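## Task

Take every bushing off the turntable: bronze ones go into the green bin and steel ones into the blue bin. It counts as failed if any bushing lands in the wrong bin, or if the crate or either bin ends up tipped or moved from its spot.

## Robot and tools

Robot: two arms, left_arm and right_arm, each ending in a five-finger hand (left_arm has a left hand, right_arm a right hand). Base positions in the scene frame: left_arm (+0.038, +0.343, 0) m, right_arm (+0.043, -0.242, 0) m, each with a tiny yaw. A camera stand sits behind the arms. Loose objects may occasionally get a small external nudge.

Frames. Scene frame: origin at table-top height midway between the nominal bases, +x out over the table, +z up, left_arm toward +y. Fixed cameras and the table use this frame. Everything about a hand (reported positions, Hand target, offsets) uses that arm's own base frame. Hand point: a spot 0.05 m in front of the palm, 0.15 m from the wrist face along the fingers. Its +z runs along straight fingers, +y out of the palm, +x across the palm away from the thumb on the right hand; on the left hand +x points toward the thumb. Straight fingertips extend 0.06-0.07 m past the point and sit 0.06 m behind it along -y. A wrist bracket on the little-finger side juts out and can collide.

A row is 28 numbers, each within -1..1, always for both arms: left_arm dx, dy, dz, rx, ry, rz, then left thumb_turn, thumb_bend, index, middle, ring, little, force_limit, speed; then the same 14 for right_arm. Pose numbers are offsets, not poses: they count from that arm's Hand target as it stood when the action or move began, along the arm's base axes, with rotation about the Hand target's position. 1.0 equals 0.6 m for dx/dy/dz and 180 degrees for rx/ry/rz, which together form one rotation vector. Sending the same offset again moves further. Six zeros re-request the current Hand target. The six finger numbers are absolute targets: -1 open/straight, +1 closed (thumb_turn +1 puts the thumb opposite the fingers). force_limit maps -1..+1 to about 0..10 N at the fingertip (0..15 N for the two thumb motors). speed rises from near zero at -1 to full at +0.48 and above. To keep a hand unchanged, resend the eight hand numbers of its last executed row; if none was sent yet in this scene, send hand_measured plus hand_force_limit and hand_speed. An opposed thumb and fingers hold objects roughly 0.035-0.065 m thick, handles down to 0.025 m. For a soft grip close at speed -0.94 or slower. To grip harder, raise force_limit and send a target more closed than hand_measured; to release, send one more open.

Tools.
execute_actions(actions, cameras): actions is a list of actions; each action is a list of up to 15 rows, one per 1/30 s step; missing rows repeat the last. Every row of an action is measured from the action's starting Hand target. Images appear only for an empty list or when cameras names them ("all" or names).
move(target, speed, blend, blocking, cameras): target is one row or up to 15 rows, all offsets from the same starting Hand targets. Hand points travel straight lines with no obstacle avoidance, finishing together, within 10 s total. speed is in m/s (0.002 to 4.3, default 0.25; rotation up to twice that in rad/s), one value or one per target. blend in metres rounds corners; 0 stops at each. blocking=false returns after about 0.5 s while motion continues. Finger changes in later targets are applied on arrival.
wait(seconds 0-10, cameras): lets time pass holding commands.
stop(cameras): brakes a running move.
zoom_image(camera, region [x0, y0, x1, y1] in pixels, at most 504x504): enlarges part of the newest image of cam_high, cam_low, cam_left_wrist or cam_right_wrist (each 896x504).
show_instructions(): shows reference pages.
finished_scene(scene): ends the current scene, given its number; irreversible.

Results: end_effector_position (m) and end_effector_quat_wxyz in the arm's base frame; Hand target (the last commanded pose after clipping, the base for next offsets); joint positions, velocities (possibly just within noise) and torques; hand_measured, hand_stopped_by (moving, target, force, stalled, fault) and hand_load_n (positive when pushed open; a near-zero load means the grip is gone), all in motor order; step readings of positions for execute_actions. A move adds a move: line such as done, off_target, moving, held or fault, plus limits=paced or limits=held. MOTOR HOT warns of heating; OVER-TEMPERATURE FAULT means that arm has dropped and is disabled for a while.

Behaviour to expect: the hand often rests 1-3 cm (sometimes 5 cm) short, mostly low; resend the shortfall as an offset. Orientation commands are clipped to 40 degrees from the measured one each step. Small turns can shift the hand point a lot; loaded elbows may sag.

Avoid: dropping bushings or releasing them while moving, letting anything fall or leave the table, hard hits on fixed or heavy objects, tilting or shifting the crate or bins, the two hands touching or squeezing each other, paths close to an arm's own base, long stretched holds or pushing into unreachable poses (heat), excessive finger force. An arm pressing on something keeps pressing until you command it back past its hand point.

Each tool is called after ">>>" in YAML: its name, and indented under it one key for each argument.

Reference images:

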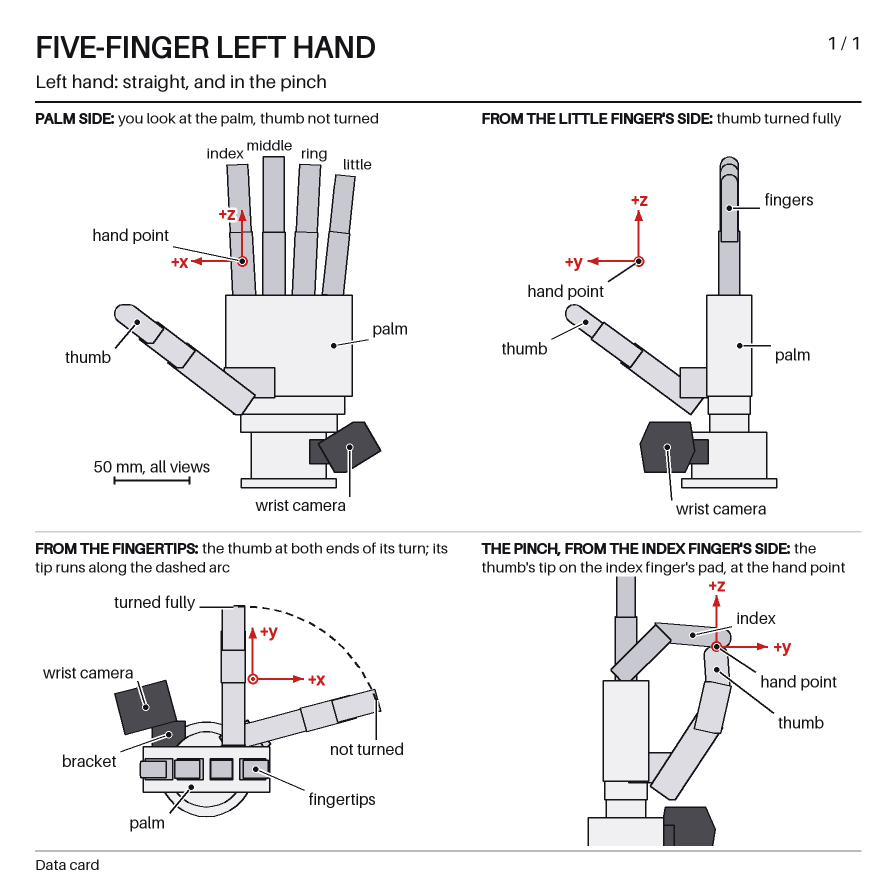

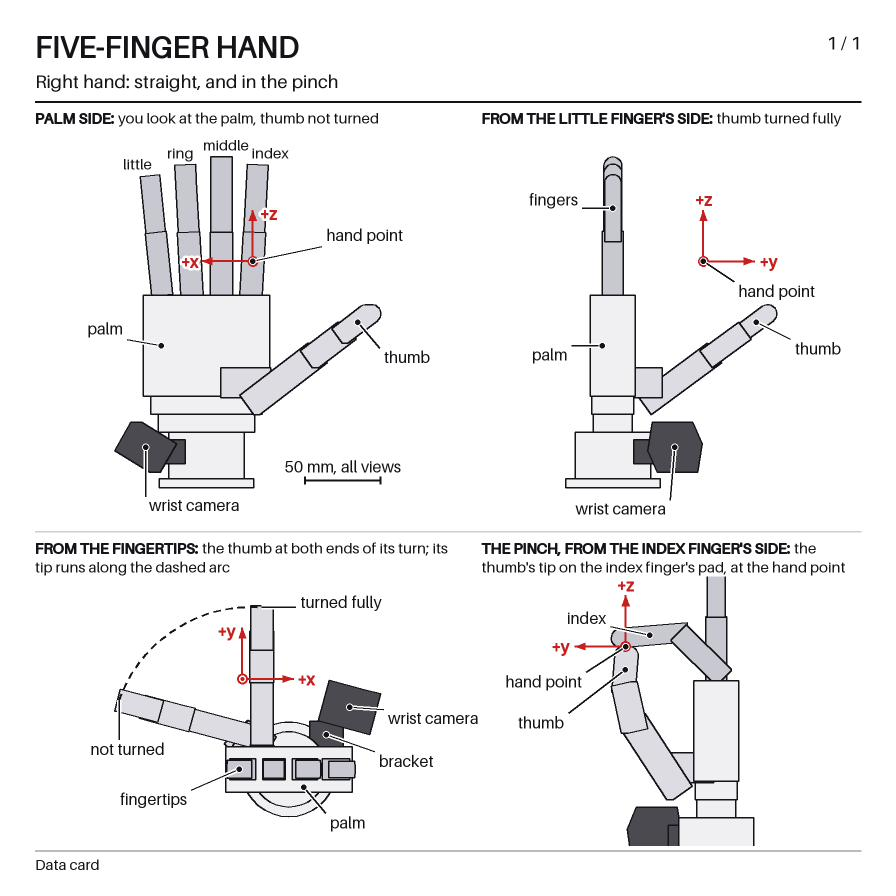

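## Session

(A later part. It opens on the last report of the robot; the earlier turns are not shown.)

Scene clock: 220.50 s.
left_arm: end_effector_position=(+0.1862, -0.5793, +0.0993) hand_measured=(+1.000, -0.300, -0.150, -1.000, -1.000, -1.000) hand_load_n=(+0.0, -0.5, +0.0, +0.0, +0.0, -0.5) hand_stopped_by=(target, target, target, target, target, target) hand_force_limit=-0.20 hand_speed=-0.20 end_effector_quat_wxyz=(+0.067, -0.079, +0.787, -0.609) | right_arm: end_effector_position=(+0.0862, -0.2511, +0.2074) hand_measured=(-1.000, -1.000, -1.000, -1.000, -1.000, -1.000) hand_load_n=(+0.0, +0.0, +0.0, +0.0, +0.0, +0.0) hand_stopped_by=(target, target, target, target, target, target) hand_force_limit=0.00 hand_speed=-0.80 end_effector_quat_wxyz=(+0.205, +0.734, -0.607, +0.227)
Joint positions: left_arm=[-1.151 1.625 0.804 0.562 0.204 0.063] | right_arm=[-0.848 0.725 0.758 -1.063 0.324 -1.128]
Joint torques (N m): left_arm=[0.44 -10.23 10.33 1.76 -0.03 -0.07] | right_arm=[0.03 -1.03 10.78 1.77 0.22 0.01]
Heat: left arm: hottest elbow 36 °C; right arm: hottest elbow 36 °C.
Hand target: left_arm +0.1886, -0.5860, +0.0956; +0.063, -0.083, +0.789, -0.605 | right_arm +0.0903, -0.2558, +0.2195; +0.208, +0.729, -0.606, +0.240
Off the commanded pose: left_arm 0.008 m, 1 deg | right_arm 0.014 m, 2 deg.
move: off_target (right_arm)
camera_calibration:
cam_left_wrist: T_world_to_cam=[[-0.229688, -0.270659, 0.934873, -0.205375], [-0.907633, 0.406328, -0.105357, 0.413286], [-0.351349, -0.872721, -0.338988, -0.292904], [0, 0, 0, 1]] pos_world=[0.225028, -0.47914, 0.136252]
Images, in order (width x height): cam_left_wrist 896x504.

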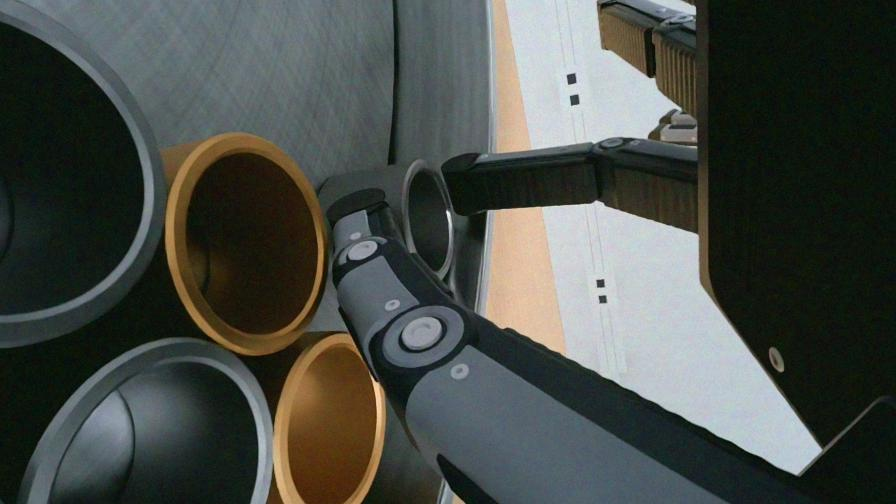

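>>> move:
  target: [0,0,-0.022,0,0,0, 1,-0.3,-0.2,-0.2,-1,-1, -0.2, 0, 0,0,0,0,0,0,-1,-1,-1,-1,-1,-1,0,-0.8]
  speed: 0.06
  cameras: ["cam_left_wrist"]

Scene clock: 233.10 s.
left_arm: end_effector_position=(+0.1870, -0.5813, +0.0950) hand_measured=(+1.000, -0.300, -0.200, -0.200, -1.000, -1.000) hand_load_n=(-0.5, -1.0, -0.5, +0.5, +0.0, +0.0) hand_stopped_by=(target, target, target, target, target, target) hand_force_limit=-0.20 hand_speed=0.00 end_effector_quat_wxyz=(+0.067, -0.078, +0.785, -0.611) | right_arm: end_effector_position=(+0.0862, -0.2511, +0.2074) hand_measured=(-1.000, -1.000, -1.000, -1.000, -1.000, -1.000) hand_load_n=(+0.0, +0.0, +0.0, +0.0, +0.0, +0.0) hand_stopped_by=(target, target, target, target, target, target) hand_force_limit=0.00 hand_speed=-0.80 end_effector_quat_wxyz=(+0.205, +0.734, -0.607, +0.227)
Joint positions: left_arm=[-1.151 1.641 0.804 0.583 0.204 0.063] | right_arm=[-0.848 0.725 0.758 -1.063 0.324 -1.128]
Joint torques (N m): left_arm=[0.5 -9.23 9.4 2.54 -0.04 -0.06] | right_arm=[0.09 -0.91 10.74 1.72 0.23 0.01]
Heat: left arm: hottest elbow 36 °C; right arm: hottest elbow 37 °C.
Hand target: left_arm +0.1887, -0.5860, +0.0824; +0.063, -0.083, +0.789, -0.605 | right_arm +0.0903, -0.2558, +0.2195; +0.208, +0.729, -0.606, +0.240
Off the commanded pose: left_arm 0.014 m, 1 deg | right_arm 0.014 m, 2 deg.
move: off_target (left_arm, right_arm)
camera_calibration:
cam_left_wrist: T_world_to_cam=[[-0.231775, -0.266137, 0.935656, -0.198808], [-0.90742, 0.405742, -0.109372, 0.414422], [-0.350527, -0.874383, -0.335538, -0.29711], [0, 0, 0, 1]] pos_world=[0.225831, -0.480846, 0.131651]
Images, in order (width x height): cam_left_wrist 896x504.

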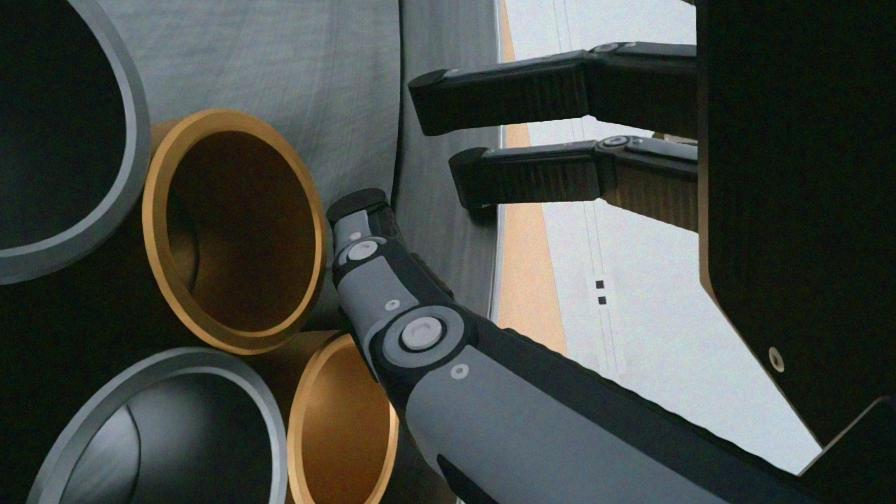

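>>> move:
  target: [0,0.015,0.09,0,0,0, 1,0.65,-0.15,-1,-1,-1, -0.2, 0, 0,0,0,0,0,0,-1,-1,-1,-1,-1,-1,0,-0.8]
  speed: 0.08
  cameras: ["cam_left_wrist"]

Scene clock: 260.07 s.
left_arm: end_effector_position=(+0.1794, -0.5667, +0.1136) hand_measured=(+1.000, +0.650, -0.150, -1.000, -1.000, -1.000) hand_load_n=(+0.0, +0.0, +0.0, +0.0, +0.0, +0.0) hand_stopped_by=(target, target, target, target, target, target) hand_force_limit=-0.20 hand_speed=0.00 end_effector_quat_wxyz=(+0.059, -0.081, +0.800, -0.591) | right_arm: end_effector_position=(+0.0862, -0.2511, +0.2074) hand_measured=(-1.000, -1.000, -1.000, -1.000, -1.000, -1.000) hand_load_n=(+0.0, +0.0, +0.0, +0.0, +0.0, +0.0) hand_stopped_by=(target, target, target, target, target, target) hand_force_limit=0.00 hand_speed=-0.80 end_effector_quat_wxyz=(+0.205, +0.734, -0.607, +0.227)
Joint positions: left_arm=[-1.151 1.552 0.804 0.443 0.21 0.063] | right_arm=[-0.848 0.725 0.758 -1.063 0.324 -1.128]
Joint torques (N m): left_arm=[1.08 -12.57 11.86 1.72 0.07 -0.04] | right_arm=[0.21 -1.03 10.76 1.77 0.23 0.02]
Heat: left arm: hottest elbow 36 °C; right arm: hottest elbow 37 °C.
Hand target: left_arm +0.1886, -0.5770, +0.1364; +0.063, -0.083, +0.789, -0.605 | right_arm +0.0903, -0.2558, +0.2195; +0.208, +0.729, -0.606, +0.240
Off the commanded pose: left_arm 0.027 m, 2 deg | right_arm 0.014 m, 2 deg.
move: off_target (left_arm, right_arm)
camera_calibration:
cam_left_wrist: T_world_to_cam=[[-0.212272, -0.308414, 0.927266, -0.240605], [-0.907172, 0.414955, -0.0696552, 0.404305], [-0.363291, -0.855975, -0.367867, -0.264513], [0, 0, 0, 1]] pos_world=[0.219606, -0.468391, 0.153961]
Images, in order (width x height): cam_left_wrist 896x504.

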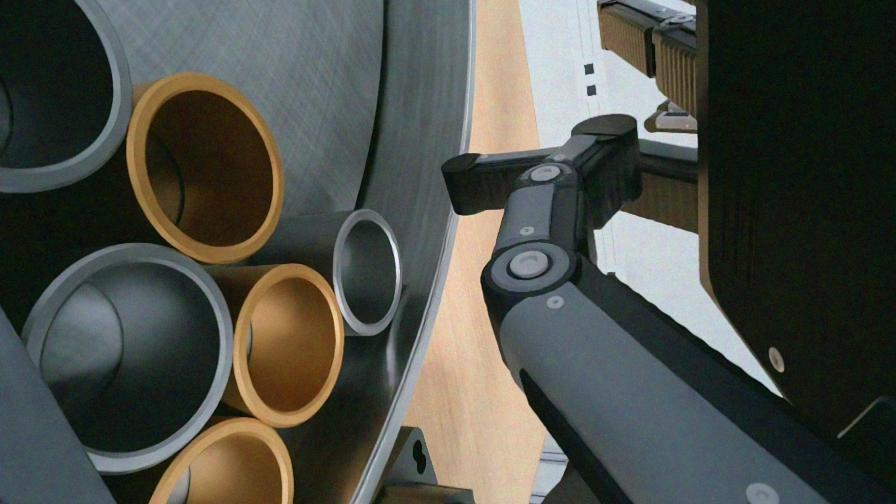

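>>> move:
  target: [-0.0343,0.0617,-0.0523,0,0,0, 1,0.65,-0.15,-1,-1,-1, -0.2, 0, 0,0,0,0,0,0,-1,-1,-1,-1,-1,-1,0,-0.8]
  speed: 0.08
  cameras: ["cam_left_wrist"]

>>> zoom_image:
  camera: "cam_left_wrist"
  region: [250, 50, 550, 350]

Scene clock: 278.13 s.
left_arm: end_effector_position=(+0.1664, -0.5362, +0.0911) hand_measured=(+1.000, +0.650, -0.150, -1.000, -1.000, -1.000) hand_load_n=(+0.0, +0.0, +0.0, +0.0, +0.0, +0.0) hand_stopped_by=(target, target, target, target, target, target) hand_force_limit=-0.20 hand_speed=0.00 end_effector_quat_wxyz=(+0.060, -0.083, +0.800, -0.591) | right_arm: end_effector_position=(+0.0862, -0.2511, +0.2074) hand_measured=(-1.000, -1.000, -1.000, -1.000, -1.000, -1.000) hand_load_n=(+0.0, +0.0, +0.5, +0.0, +0.0, +0.0) hand_stopped_by=(target, target, target, target, target, target) hand_force_limit=0.00 hand_speed=-0.80 end_effector_quat_wxyz=(+0.205, +0.734, -0.607, +0.227)
Joint positions: left_arm=[-1.151 1.528 0.691 0.53 0.206 0.063] | right_arm=[-0.848 0.725 0.758 -1.063 0.324 -1.128]
Joint torques (N m): left_arm=[0.44 -11.69 8.47 3 -0.09 -0.06] | right_arm=[0.21 -1.08 10.73 1.78 0.24 0.03]
Heat: left arm: hottest elbow 37 °C; right arm: hottest elbow 37 °C.
Hand target: left_arm +0.1681, -0.5400, +0.1051; +0.063, -0.083, +0.789, -0.605 | right_arm +0.0903, -0.2558, +0.2195; +0.208, +0.729, -0.606, +0.240
Off the commanded pose: left_arm 0.015 m, 2 deg | right_arm 0.014 m, 2 deg.
move: off_target (left_arm, right_arm)
camera_calibration:
cam_left_wrist: T_world_to_cam=[[-0.211337, -0.310491, 0.926786, -0.214228], [-0.908549, 0.412016, -0.0691452, 0.376871], [-0.360382, -0.856644, -0.36917, -0.252027], [0, 0, 0, 1]] pos_world=[0.206305, -0.43769, 0.131561]
Images, in order (width x height): cam_left_wrist 896x504.

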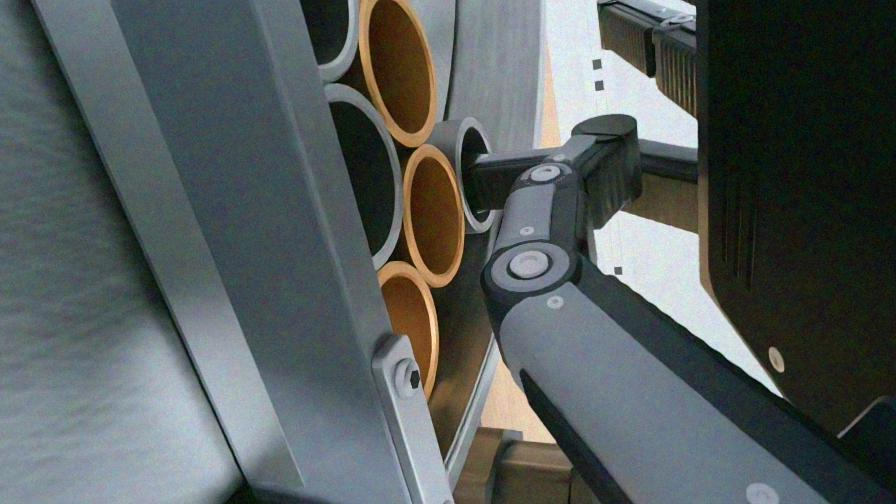

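Scaled by 1.680 from the camera's 896x504 image, which has a finer 1280x720 frame.

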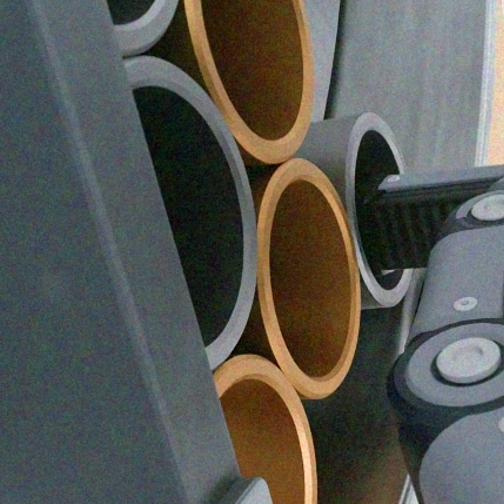

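>>> move:
  target:
    - [0,0,-0.03,0,0,0, 1,0.65,-0.15,-1,-1,-1, -0.2, 0, 0,0,0,0,0,0,-1,-1,-1,-1,-1,-1,0,-0.8]
    - [0.035,-0.0717,-0.028,0,0,0, 1,0.65,-0.15,-1,-1,-1, -0.2, 0, 0,0,0,0,0,0,-1,-1,-1,-1,-1,-1,0,-0.8]
  speed: [0.1,0.06]
  blend: [0.01,0]
  cameras: ["cam_left_wrist"]

>>> zoom_image:
  camera: "cam_left_wrist"
  region: [250, 50, 550, 350]

Scene clock: 296.00 s.
left_arm: end_effector_position=(+0.1804, -0.5677, +0.0799) hand_measured=(+1.000, +0.650, -0.150, -1.000, -1.000, -1.000) hand_load_n=(+0.0, +0.0, -0.5, +0.0, +0.0, +0.0) hand_stopped_by=(target, target, target, target, target, target) hand_force_limit=-0.20 hand_speed=0.00 end_effector_quat_wxyz=(+0.062, -0.081, +0.794, -0.599) | right_arm: end_effector_position=(+0.0862, -0.2511, +0.2074) hand_measured=(-1.000, -1.000, -1.000, -1.000, -1.000, -1.000) hand_load_n=(+0.0, +0.0, +0.0, +0.0, +0.0, +0.0) hand_stopped_by=(target, target, target, target, target, target) hand_force_limit=0.00 hand_speed=-0.80 end_effector_quat_wxyz=(+0.205, +0.734, -0.607, +0.227)
Joint positions: left_arm=[-1.151 1.637 0.767 0.585 0.206 0.062] | right_arm=[-0.848 0.725 0.758 -1.063 0.324 -1.128]
Joint torques (N m): left_arm=[0.73 -10.64 11.71 1.83 0.03 -0.05] | right_arm=[0.09 -0.91 10.76 1.74 0.24 0.04]
Heat: left arm: hottest elbow 36 °C; right arm: hottest elbow 37 °C.
Hand target: left_arm +0.1891, -0.5831, +0.0883; +0.063, -0.083, +0.789, -0.605 | right_arm +0.0903, -0.2558, +0.2195; +0.208, +0.729, -0.606, +0.240
Off the commanded pose: left_arm 0.020 m, 1 deg | right_arm 0.014 m, 2 deg.
move: off_target (left_arm, right_arm); blend cut to 0.009 m at target 1
camera_calibration:
cam_left_wrist: T_world_to_cam=[[-0.219063, -0.292251, 0.930914, -0.199271], [-0.907946, 0.410416, -0.0848128, 0.401987], [-0.357275, -0.863799, -0.355255, -0.283855], [0, 0, 0, 1]] pos_world=[0.219915, -0.468413, 0.118757]
Images, in order (width x height): cam_left_wrist 896x504.

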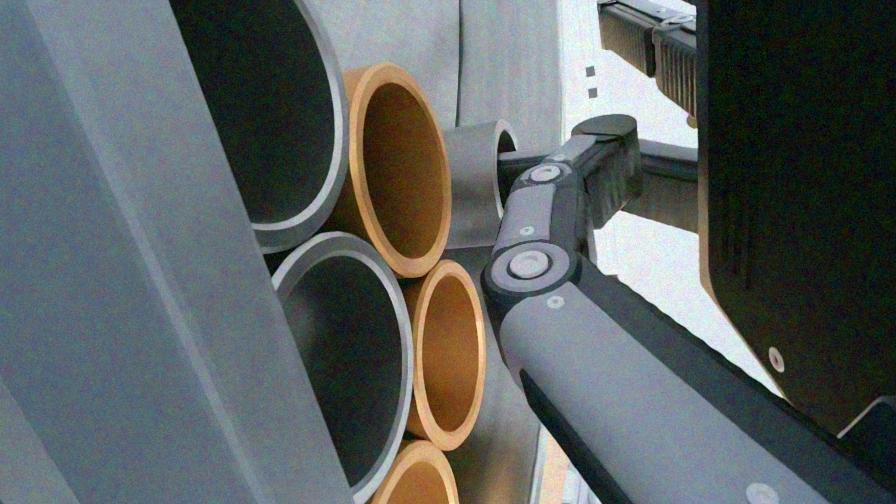

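Scaled by 1.680 from the camera's 896x504 image, which has a finer 1280x720 frame.

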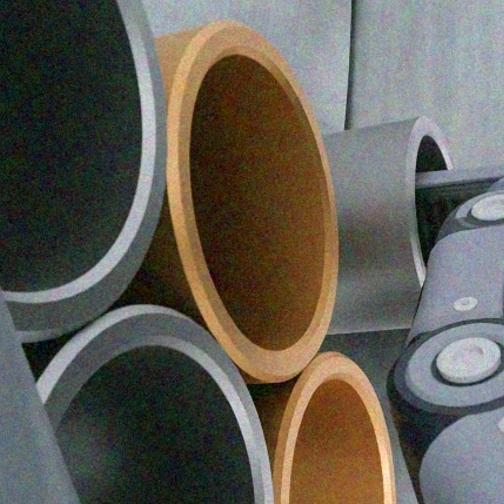

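>>> move:
  target:
    - [0,-0.003,-0.008,0,0,0, 1,-0.3,-0.15,-1,-1,-1, -0.2, 0, 0,0,0,0,0,0,-1,-1,-1,-1,-1,-1,0,-0.8]
    - [0,-0.003,-0.008,0,0,0, 1,0.3,0.4,-1,-1,-1, -0.2, -0.7, 0,0,0,0,0,0,-1,-1,-1,-1,-1,-1,0,-0.8]
  speed: 0.05
  cameras: ["cam_left_wrist"]

>>> zoom_image:
  camera: "cam_left_wrist"
  region: [250, 50, 550, 350]

Scene clock: 307.13 s.
left_arm: end_effector_position=(+0.1860, -0.5802, +0.0875) hand_measured=(+1.000, +0.300, +0.204, -1.000, -1.000, -1.000) hand_load_n=(+0.0, +0.0, +0.0, +0.0, +0.0, +0.0) hand_stopped_by=(target, target, force, target, target, target) hand_force_limit=-0.20 hand_speed=-0.70 end_effector_quat_wxyz=(+0.065, -0.079, +0.788, -0.607) | right_arm: end_effector_position=(+0.0862, -0.2511, +0.2074) hand_measured=(-1.000, -1.000, -1.000, -1.000, -1.000, -1.000) hand_load_n=(+0.0, +0.0, +0.5, +0.0, +0.0, +0.0) hand_stopped_by=(target, target, target, target, target, target) hand_force_limit=0.00 hand_speed=-0.80 end_effector_quat_wxyz=(+0.205, +0.734, -0.607, +0.227)
Joint positions: left_arm=[-1.151 1.653 0.8 0.59 0.206 0.062] | right_arm=[-0.848 0.725 0.758 -1.063 0.324 -1.128]
Joint torques (N m): left_arm=[0.56 -10.64 9.51 2.14 -0.04 -0.05] | right_arm=[0.09 -0.97 10.76 1.74 0.24 0.02]
Heat: left arm: hottest elbow 35 °C; right arm: hottest elbow 37 °C.
Hand target: left_arm +0.1891, -0.5850, +0.0836; +0.063, -0.083, +0.789, -0.605 | right_arm +0.0903, -0.2558, +0.2195; +0.208, +0.729, -0.606, +0.240
Off the commanded pose: left_arm 0.007 m, 1 deg | right_arm 0.014 m, 2 deg.
move: off_target (right_arm); target 2's new numbers were sent with left_arm's hand 0.013 m and 1 deg from that target
camera_calibration:
cam_left_wrist: T_world_to_cam=[[-0.22747, -0.273409, 0.934615, -0.196664], [-0.907133, 0.408472, -0.101289, 0.413108], [-0.354071, -0.87086, -0.340934, -0.29594], [0, 0, 0, 1]] pos_world=[0.225225, -0.480236, 0.124753]
Images, in order (width x height): cam_left_wrist 896x504.

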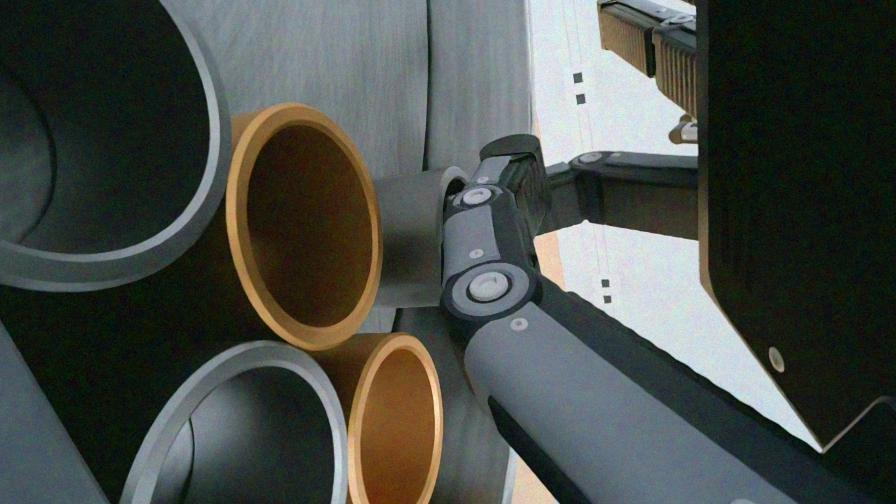

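Scaled by 1.680 from the camera's 896x504 image, which has a finer 1280x720 frame.

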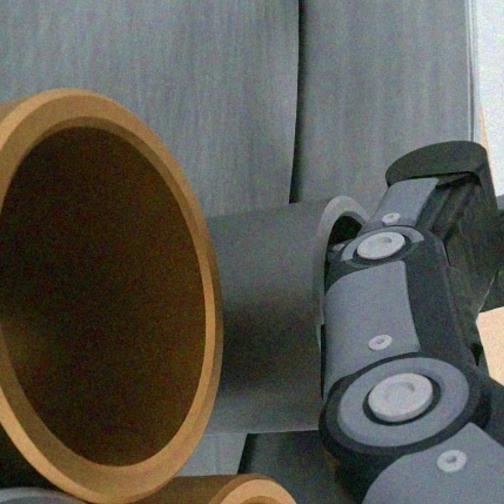

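>>> move:
  target:
    - [0,0,0.0,0,0,0, 1,0.65,-0.15,-1,-1,-1, -0.2, 0.3, 0,0,0,0,0,0,-1,-1,-1,-1,-1,-1,0,-0.8]
    - [-0.01,0.06,0.07,0,0,0, 1,0.65,-0.25,-1,-1,-1, -0.2, 0.3, 0,0,0,0,0,0,-1,-1,-1,-1,-1,-1,0,-0.8]
  speed: 0.1
  cameras: ["cam_left_wrist"]

>>> zoom_image:
  camera: "cam_left_wrist"
  region: [200, 50, 550, 400]

Scene clock: 373.57 s.
left_arm: end_effector_position=(+0.1777, -0.5516, +0.1209) hand_measured=(+1.000, +0.650, -0.250, -1.000, -1.000, -1.000) hand_load_n=(+0.0, +0.0, +0.0, +0.0, +0.0, +0.0) hand_stopped_by=(target, target, target, target, target, target) hand_force_limit=-0.20 hand_speed=0.30 end_effector_quat_wxyz=(+0.061, -0.079, +0.790, -0.605) | right_arm: end_effector_position=(+0.0862, -0.2511, +0.2074) hand_measured=(-1.000, -1.000, -1.000, -1.000, -1.000, -1.000) hand_load_n=(+0.0, +0.0, +0.0, +0.0, +0.0, +0.0) hand_stopped_by=(target, target, target, target, target, target) hand_force_limit=0.00 hand_speed=-0.80 end_effector_quat_wxyz=(+0.205, +0.734, -0.607, +0.227)
Joint positions: left_arm=[-1.138 1.51 0.751 0.488 0.225 0.063] | right_arm=[-0.848 0.725 0.758 -1.063 0.324 -1.128]
Joint torques (N m): left_arm=[1.32 -11.75 8.96 1.73 0.06 0] | right_arm=[0.09 -1.03 10.74 1.74 0.23 0.01]
Heat: left arm: hottest elbow 34 °C; right arm: hottest elbow 37 °C.
Hand target: left_arm +0.1831, -0.5488, +0.1256; +0.063, -0.083, +0.789, -0.605 | right_arm +0.0903, -0.2558, +0.2195; +0.208, +0.729, -0.606, +0.240
Off the commanded pose: left_arm 0.008 m, 1 deg | right_arm 0.014 m, 2 deg.
move: off_target (right_arm)
camera_calibration:
cam_left_wrist: T_world_to_cam=[[-0.221951, -0.277971, 0.934596, -0.225419], [-0.905692, 0.413832, -0.0920038, 0.398826], [-0.361191, -0.866877, -0.343606, -0.258768], [0, 0, 0, 1]] pos_world=[0.217717, -0.452027, 0.158455]
Images, in order (width x height): cam_left_wrist 896x504.

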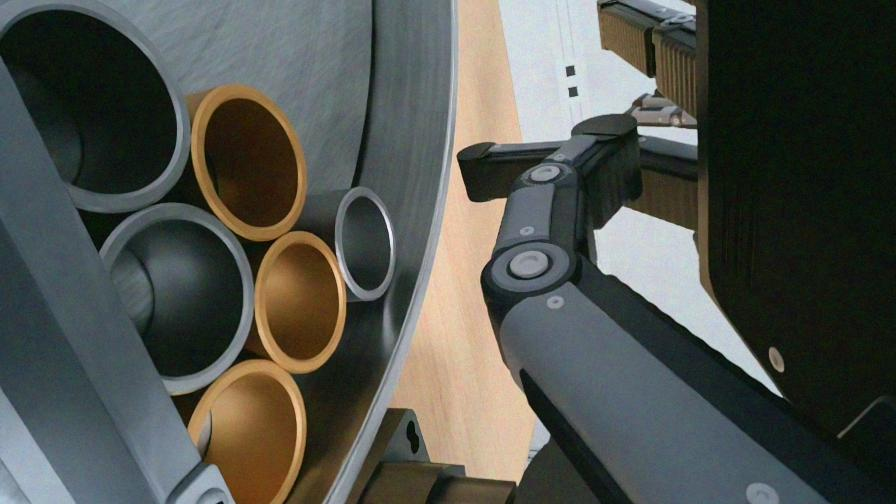

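Scaled by 1.440 from the camera's 896x504 image, which has a finer 1280x720 frame.

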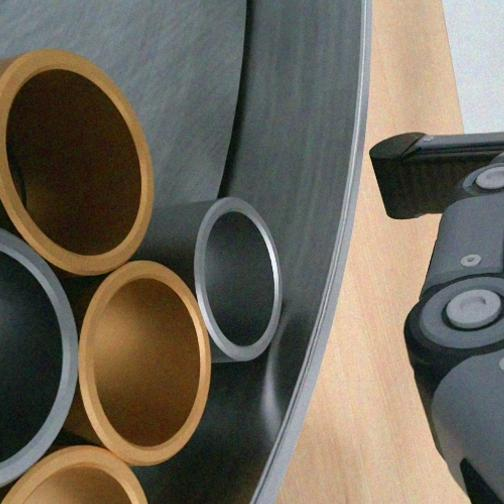

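>>> move:
  target: [-0.0168,0.033,-0.006,0,0,0, 1,0.65,-0.25,-1,-1,-1, -0.2, 0.3, 0,0,0,0,0,0,-1,-1,-1,-1,-1,-1,0,-0.8]
  speed: 0.1
  cameras: ["cam_left_wrist"]

>>> zoom_image:
  camera: "cam_left_wrist"
  region: [250, 50, 600, 400]

Scene clock: 392.67 s.
left_arm: end_effector_position=(+0.1676, -0.5297, +0.1116) hand_measured=(+1.000, +0.650, -0.250, -1.000, -1.000, -1.000) hand_load_n=(+0.0, +0.0, +0.0, +0.0, -0.5, +0.0) hand_stopped_by=(target, target, target, target, target, target) hand_force_limit=-0.20 hand_speed=0.30 end_effector_quat_wxyz=(+0.058, -0.081, +0.796, -0.597) | right_arm: end_effector_position=(+0.0862, -0.2511, +0.2074) hand_measured=(-1.000, -1.000, -1.000, -1.000, -1.000, -1.000) hand_load_n=(+0.0, +0.0, +0.0, +0.0, +0.0, +0.0) hand_stopped_by=(target, target, target, target, target, target) hand_force_limit=0.00 hand_speed=-0.80 end_effector_quat_wxyz=(+0.205, +0.734, -0.607, +0.227)
Joint positions: left_arm=[-1.138 1.47 0.689 0.488 0.225 0.063] | right_arm=[-0.848 0.725 0.758 -1.063 0.324 -1.128]
Joint torques (N m): left_arm=[1.2 -11.4 8.69 2.51 0.01 0] | right_arm=[0.15 -1.03 10.76 1.74 0.24 0.02]
Heat: left arm: hottest elbow 34 °C; right arm: hottest elbow 37 °C.
Hand target: left_arm +0.1730, -0.5291, +0.1220; +0.063, -0.083, +0.789, -0.605 | right_arm +0.0903, -0.2558, +0.2195; +0.208, +0.729, -0.606, +0.240
Off the commanded pose: left_arm 0.012 m, 1 deg | right_arm 0.014 m, 2 deg.
move: off_target (left_arm, right_arm)
camera_calibration:
cam_left_wrist: T_world_to_cam=[[-0.213702, -0.29603, 0.930966, -0.223482], [-0.906436, 0.415455, -0.0759645, 0.378928], [-0.364287, -0.860095, -0.357116, -0.241043], [0, 0, 0, 1]] pos_world=[0.207907, -0.430905, 0.150759]
Images, in order (width x height): cam_left_wrist 896x504.

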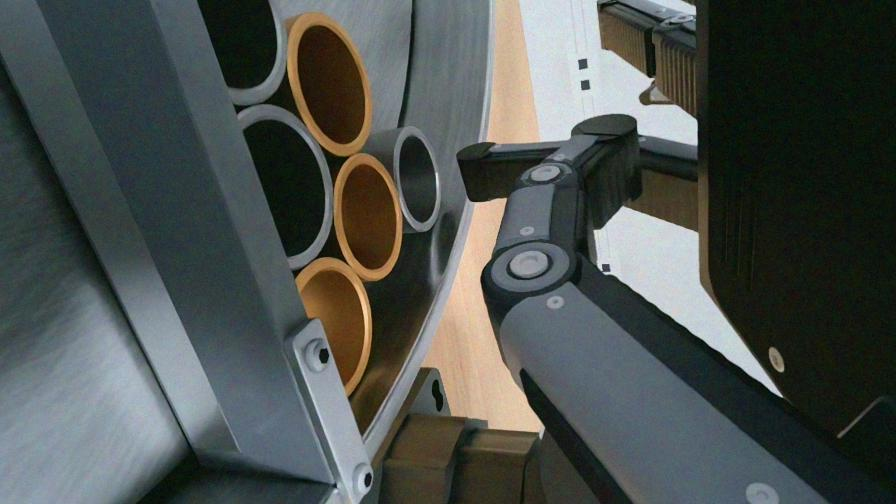

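Scaled by 1.440 from the camera's 896x504 image, which has a finer 1280x720 frame.

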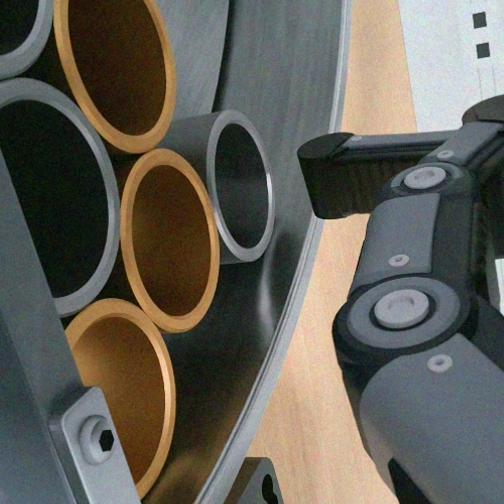

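>>> move:
  target: [0.0085,0.005,-0.018,0,0,0, 1,0.65,-0.25,-1,-1,-1, -0.2, 0.3, 0,0,0,0,0,0,-1,-1,-1,-1,-1,-1,0,-0.8]
  speed: 0.1
  cameras: ["cam_left_wrist"]

>>> zoom_image:
  camera: "cam_left_wrist"
  region: [250, 50, 600, 400]

Scene clock: 403.83 s.
left_arm: end_effector_position=(+0.1716, -0.5256, +0.1106) hand_measured=(+1.000, +0.650, -0.250, -1.000, -1.000, -1.000) hand_load_n=(+0.0, +0.0, +0.0, +0.0, +0.0, +0.0) hand_stopped_by=(target, target, target, target, target, target) hand_force_limit=-0.20 hand_speed=0.30 end_effector_quat_wxyz=(+0.058, -0.082, +0.793, -0.601) | right_arm: end_effector_position=(+0.0862, -0.2511, +0.2074) hand_measured=(-1.000, -1.000, -1.000, -1.000, -1.000, -1.000) hand_load_n=(+0.0, +0.0, -0.5, +0.0, +0.0, +0.0) hand_stopped_by=(target, target, target, target, target, target) hand_force_limit=0.00 hand_speed=-0.80 end_effector_quat_wxyz=(+0.205, +0.734, -0.607, +0.227)
Joint positions: left_arm=[-1.124 1.47 0.677 0.509 0.238 0.063] | right_arm=[-0.848 0.725 0.758 -1.063 0.324 -1.128]
Joint torques (N m): left_arm=[1.32 -9.11 8.62 3.04 0.06 0.05] | right_arm=[0.09 -1.14 10.76 1.78 0.23 0.02]
Heat: left arm: hottest elbow 34 °C; right arm: hottest elbow 37 °C.
Hand target: left_arm +0.1782, -0.5260, +0.1112; +0.063, -0.083, +0.789, -0.605 | right_arm +0.0903, -0.2558, +0.2195; +0.208, +0.729, -0.606, +0.240
Off the commanded pose: left_arm 0.007 m, 1 deg | right_arm 0.014 m, 2 deg.
move: off_target (right_arm)
camera_calibration:
cam_left_wrist: T_world_to_cam=[[-0.213646, -0.28719, 0.933744, -0.216106], [-0.907095, 0.413162, -0.0804735, 0.380147], [-0.362676, -0.864187, -0.348779, -0.239753], [0, 0, 0, 1]] pos_world=[0.211707, -0.426317, 0.148758]
Images, in order (width x height): cam_left_wrist 896x504.

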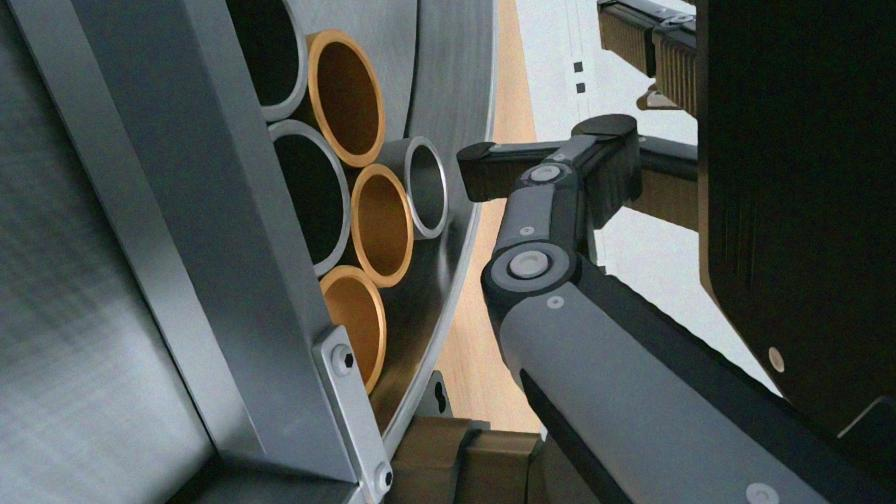

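Scaled by 1.440 from the camera's 896x504 image, which has a finer 1280x720 frame.

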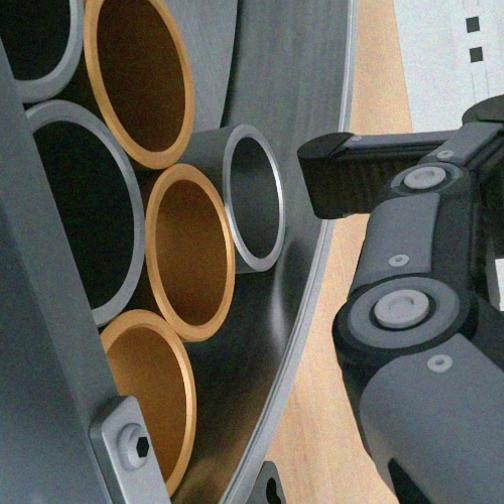

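>>> move:
  target: [0.001,0.006,-0.048,0,0,0, 1,0.65,-0.25,-1,-1,-1, -0.2, 0.3, 0,0,0,0,0,0,-1,-1,-1,-1,-1,-1,0,-0.8]
  speed: 0.07
  cameras: ["cam_left_wrist"]

>>> zoom_image:
  camera: "cam_left_wrist"
  region: [250, 50, 600, 400]

Scene clock: 411.00 s.
left_arm: end_effector_position=(+0.1731, -0.5260, +0.0948) hand_measured=(+1.000, +0.650, -0.250, -1.000, -1.000, -1.000) hand_load_n=(+0.0, +0.0, +0.5, +0.0, +0.0, +0.0) hand_stopped_by=(target, target, target, target, target, target) hand_force_limit=-0.20 hand_speed=0.30 end_effector_quat_wxyz=(+0.061, -0.078, +0.785, -0.612) | right_arm: end_effector_position=(+0.0862, -0.2511, +0.2074) hand_measured=(-1.000, -1.000, -1.000, -1.000, -1.000, -1.000) hand_load_n=(+0.0, +0.0, +0.0, +0.0, +0.0, +0.0) hand_stopped_by=(target, target, target, target, target, target) hand_force_limit=0.00 hand_speed=-0.80 end_effector_quat_wxyz=(+0.205, +0.734, -0.607, +0.227)
Joint positions: left_arm=[-1.12 1.522 0.649 0.618 0.245 0.063] | right_arm=[-0.848 0.725 0.758 -1.063 0.324 -1.128]
Joint torques (N m): left_arm=[1.38 -8.06 7.6 2.63 0.02 0.06] | right_arm=[-0.03 -0.91 10.77 1.78 0.25 0.02]
Heat: left arm: hottest elbow 34 °C; right arm: hottest elbow 37 °C.
Hand target: left_arm +0.1788, -0.5225, +0.0825; +0.063, -0.083, +0.789, -0.605 | right_arm +0.0903, -0.2558, +0.2195; +0.208, +0.729, -0.606, +0.240
Off the commanded pose: left_arm 0.014 m, 1 deg | right_arm 0.014 m, 2 deg.
move: off_target (left_arm, right_arm)
camera_calibration:
cam_left_wrist: T_world_to_cam=[[-0.224598, -0.261645, 0.938668, -0.186311], [-0.90525, 0.412551, -0.101607, 0.381805], [-0.360663, -0.87255, -0.329512, -0.25166], [0, 0, 0, 1]] pos_world=[0.21302, -0.425847, 0.130753]
Images, in order (width x height): cam_left_wrist 896x504.

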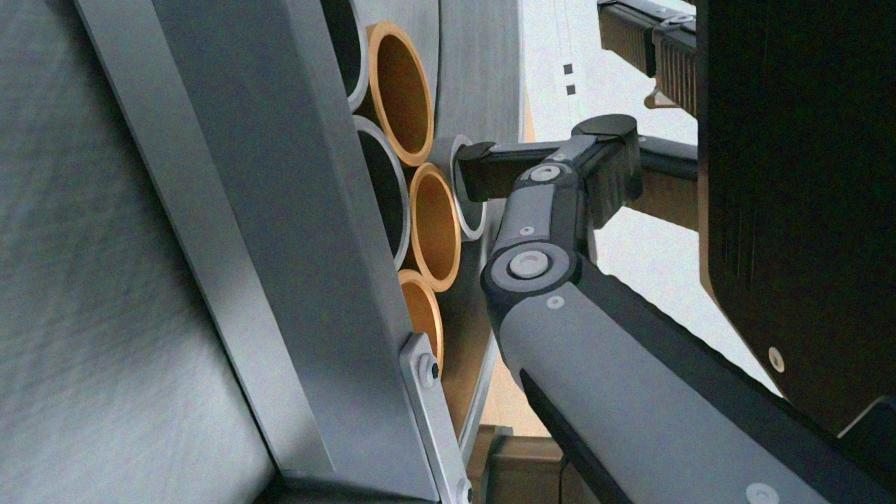

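Scaled by 1.440 from the camera's 896x504 image, which has a finer 1280x720 frame.

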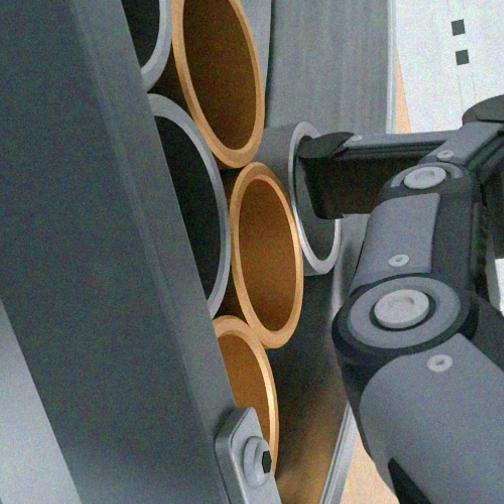

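>>> move:
  target:
    - [0.0,0.0,0.035,0,0,0, 1,0.65,-0.25,-1,-1,-1, -0.2, 0.3, 0,0,0,0,0,0,-1,-1,-1,-1,-1,-1,0,-0.8]
    - [-0.013,0.006,0.035,0,0,0, 1,0.65,-0.25,-1,-1,-1, -0.2, 0.3, 0,0,0,0,0,0,-1,-1,-1,-1,-1,-1,0,-0.8]
  speed: 0.07
  cameras: ["cam_left_wrist"]

>>> zoom_image:
  camera: "cam_left_wrist"
  region: [250, 50, 600, 400]

Scene clock: 421.57 s.
left_arm: end_effector_position=(+0.1719, -0.5195, +0.0976) hand_measured=(+1.000, +0.650, -0.250, -1.000, -1.000, -1.000) hand_load_n=(+0.0, +0.0, +0.0, +0.0, +0.0, +0.0) hand_stopped_by=(target, target, target, target, target, target) hand_force_limit=-0.20 hand_speed=0.30 end_effector_quat_wxyz=(+0.062, -0.083, +0.790, -0.604) | right_arm: end_effector_position=(+0.0862, -0.2511, +0.2074) hand_measured=(-1.000, -1.000, -1.000, -1.000, -1.000, -1.000) hand_load_n=(+0.0, +0.0, +0.0, +0.0, +0.0, +0.0) hand_stopped_by=(target, target, target, target, target, target) hand_force_limit=0.00 hand_speed=-0.80 end_effector_quat_wxyz=(+0.205, +0.734, -0.607, +0.227)
Joint positions: left_arm=[-1.12 1.491 0.643 0.574 0.235 0.063] | right_arm=[-0.848 0.725 0.758 -1.063 0.324 -1.128]
Joint torques (N m): left_arm=[0.26 -10.99 8.25 1.73 -0.09 0.02] | right_arm=[0.03 -0.97 10.77 1.76 0.24 0.02]
Heat: left arm: hottest elbow 33 °C; right arm: hottest elbow 37 °C.
Hand target: left_arm +0.1708, -0.5189, +0.1033; +0.063, -0.083, +0.789, -0.605 | right_arm +0.0903, -0.2558, +0.2195; +0.208, +0.729, -0.606, +0.240
Off the commanded pose: left_arm 0.006 m, 0 deg | right_arm 0.014 m, 2 deg.
move: off_target (right_arm)
camera_calibration:
cam_left_wrist: T_world_to_cam=[[-0.216068, -0.281465, 0.934929, -0.198858], [-0.909727, 0.405754, -0.0880893, 0.374226], [-0.354557, -0.869564, -0.343727, -0.243585], [0, 0, 0, 1]] pos_world=[0.211112, -0.419628, 0.135156]
Images, in order (width x height): cam_left_wrist 896x504.

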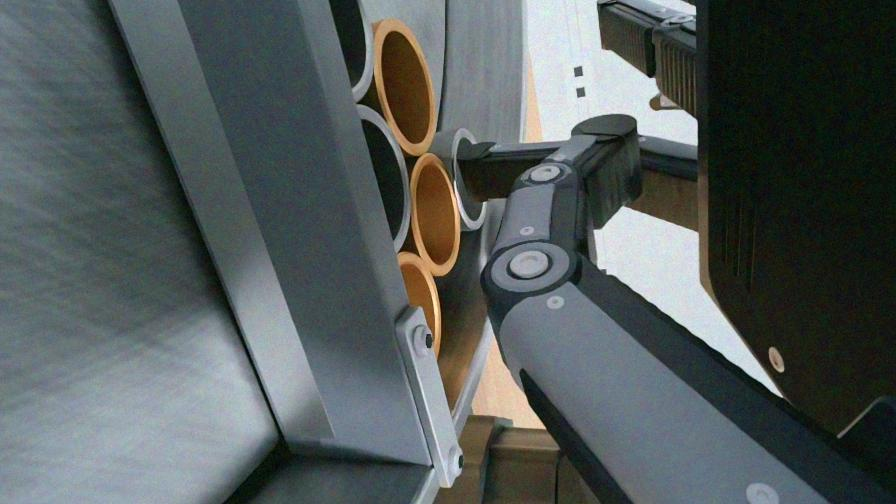

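Scaled by 1.440 from the camera's 896x504 image, which has a finer 1280x720 frame.

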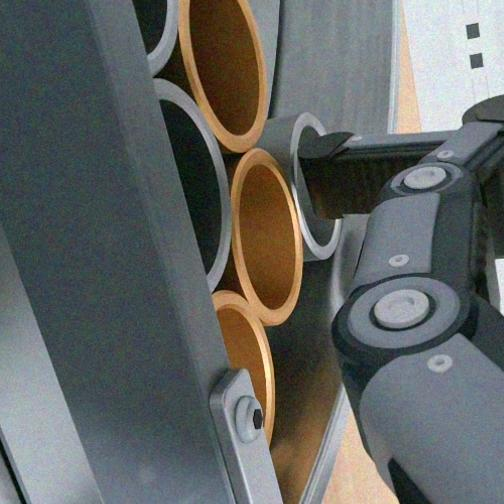

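>>> move:
  target: [0.0,-0.006,-0.04,0,0,0, 1,0.65,-0.25,-1,-1,-1, -0.2, 0.3, 0,0,0,0,0,0,-1,-1,-1,-1,-1,-1,0,-0.8]
  speed: 0.07
  cameras: ["cam_left_wrist"]

>>> zoom_image:
  camera: "cam_left_wrist"
  region: [250, 50, 600, 400]

Scene clock: 428.90 s.
left_arm: end_effector_position=(+0.1745, -0.5231, +0.0944) hand_measured=(+1.000, +0.650, -0.250, -1.000, -1.000, -1.000) hand_load_n=(+0.0, +0.0, +0.0, -0.5, +0.0, +0.0) hand_stopped_by=(target, target, target, target, target, target) hand_force_limit=-0.20 hand_speed=0.30 end_effector_quat_wxyz=(+0.068, -0.082, +0.782, -0.614) | right_arm: end_effector_position=(+0.0862, -0.2511, +0.2074) hand_measured=(-1.000, -1.000, -1.000, -1.000, -1.000, -1.000) hand_load_n=(+0.5, +0.0, +0.0, +0.0, +0.0, +0.0) hand_stopped_by=(target, target, target, target, target, target) hand_force_limit=0.00 hand_speed=-0.80 end_effector_quat_wxyz=(+0.205, +0.734, -0.607, +0.227)
Joint positions: left_arm=[-1.12 1.519 0.637 0.636 0.23 0.063] | right_arm=[-0.848 0.725 0.758 -1.063 0.324 -1.128]
Joint torques (N m): left_arm=[-0.21 -7.47 7.6 2.7 -0.09 0.01] | right_arm=[0.21 -0.97 10.69 1.76 0.23 0.01]
Heat: left arm: hottest elbow 33 °C; right arm: hottest elbow 37 °C.
Hand target: left_arm +0.1709, -0.5226, +0.0794; +0.063, -0.083, +0.789, -0.605 | right_arm +0.0903, -0.2558, +0.2195; +0.208, +0.729, -0.606, +0.240
Off the commanded pose: left_arm 0.016 m, 1 deg | right_arm 0.014 m, 2 deg.
move: off_target (left_arm, right_arm)
camera_calibration:
cam_left_wrist: T_world_to_cam=[[-0.227454, -0.259054, 0.938699, -0.182938], [-0.910052, 0.399565, -0.110244, 0.37669], [-0.346512, -0.87934, -0.326636, -0.255026], [0, 0, 0, 1]] pos_world=[0.212827, -0.422158, 0.129951]
Images, in order (width x height): cam_left_wrist 896x504.

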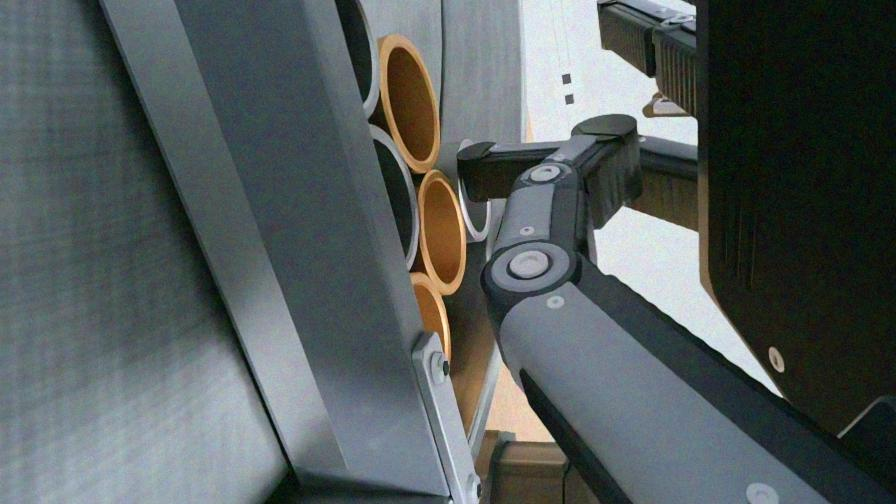

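Scaled by 1.440 from the camera's 896x504 image, which has a finer 1280x720 frame.

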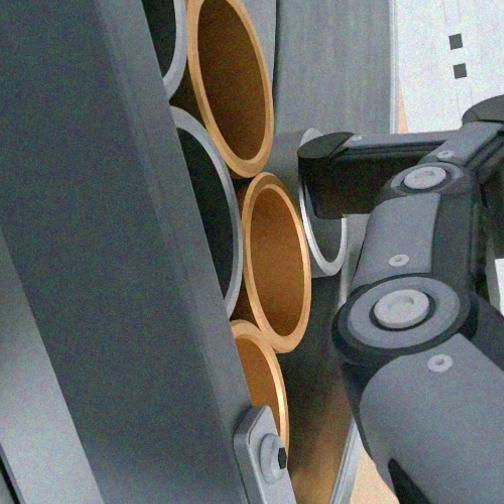

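>>> move:
  target:
    - [0.0,0.0,0.055,0,0,0, 1,0.65,-0.25,-1,-1,-1, -0.2, 0.3, 0,0,0,0,0,0,-1,-1,-1,-1,-1,-1,0,-0.8]
    - [-0.008,-0.013,0.05,0,0,0, 1,0.65,-0.25,-1,-1,-1, -0.2, 0.3, 0,0,0,0,0,0,-1,-1,-1,-1,-1,-1,0,-0.8]
  speed: 0.07
  cameras: ["cam_left_wrist"]

>>> zoom_image:
  camera: "cam_left_wrist"
  region: [250, 50, 600, 400]

Scene clock: 447.13 s.
left_arm: end_effector_position=(+0.1667, -0.5158, +0.0964) hand_measured=(+1.000, +0.650, -0.250, -1.000, -1.000, -1.000) hand_load_n=(+0.0, +0.0, +0.0, +0.0, +0.0, +0.0) hand_stopped_by=(target, target, target, target, target, target) hand_force_limit=-0.20 hand_speed=0.30 end_effector_quat_wxyz=(+0.065, -0.087, +0.796, -0.596) | right_arm: end_effector_position=(+0.0862, -0.2511, +0.2074) hand_measured=(-1.000, -1.000, -1.000, -1.000, -1.000, -1.000) hand_load_n=(+0.0, +0.0, +0.0, +0.0, +0.0, +0.0) hand_stopped_by=(target, target, target, target, target, target) hand_force_limit=0.00 hand_speed=-0.80 end_effector_quat_wxyz=(+0.205, +0.734, -0.607, +0.227)
Joint positions: left_arm=[-1.133 1.473 0.637 0.544 0.212 0.063] | right_arm=[-0.848 0.725 0.758 -1.063 0.324 -1.128]
Joint torques (N m): left_arm=[-0.5 -9.23 11.14 2 -0.12 -0.05] | right_arm=[0.26 -0.97 10.74 1.74 0.24 0.03]
Heat: left arm: hottest elbow 34 °C; right arm: hottest elbow 37 °C.
Hand target: left_arm +0.1663, -0.5303, +0.1094; +0.063, -0.083, +0.789, -0.605 | right_arm +0.0903, -0.2558, +0.2195; +0.208, +0.729, -0.606, +0.240
Off the commanded pose: left_arm 0.020 m, 1 deg | right_arm 0.014 m, 2 deg.
move: off_target (left_arm, right_arm)
camera_calibration:
cam_left_wrist: T_world_to_cam=[[-0.211651, -0.301088, 0.929812, -0.208173], [-0.913118, 0.400109, -0.0782895, 0.364617], [-0.348454, -0.865597, -0.359612, -0.240116], [0, 0, 0, 1]] pos_world=[0.205209, -0.416408, 0.135758]
Images, in order (width x height): cam_left_wrist 896x504.

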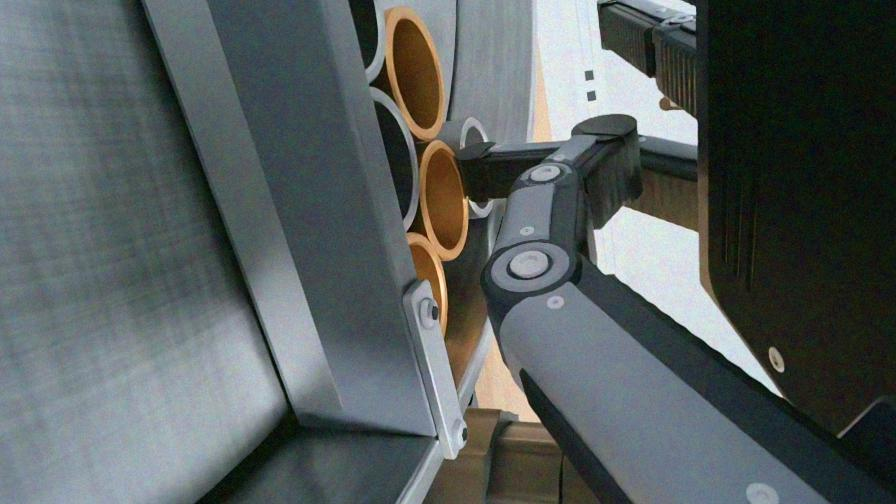

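Scaled by 1.440 from the camera's 896x504 image, which has a finer 1280x720 frame.

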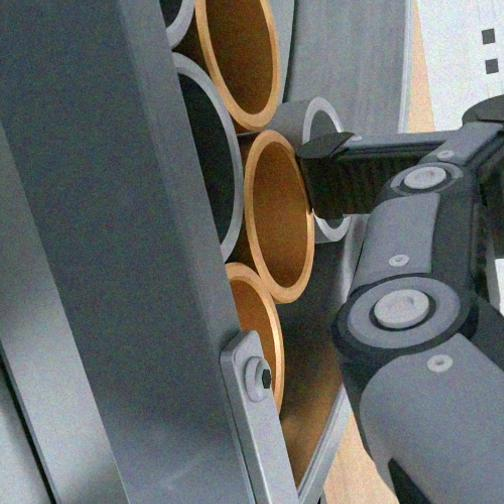

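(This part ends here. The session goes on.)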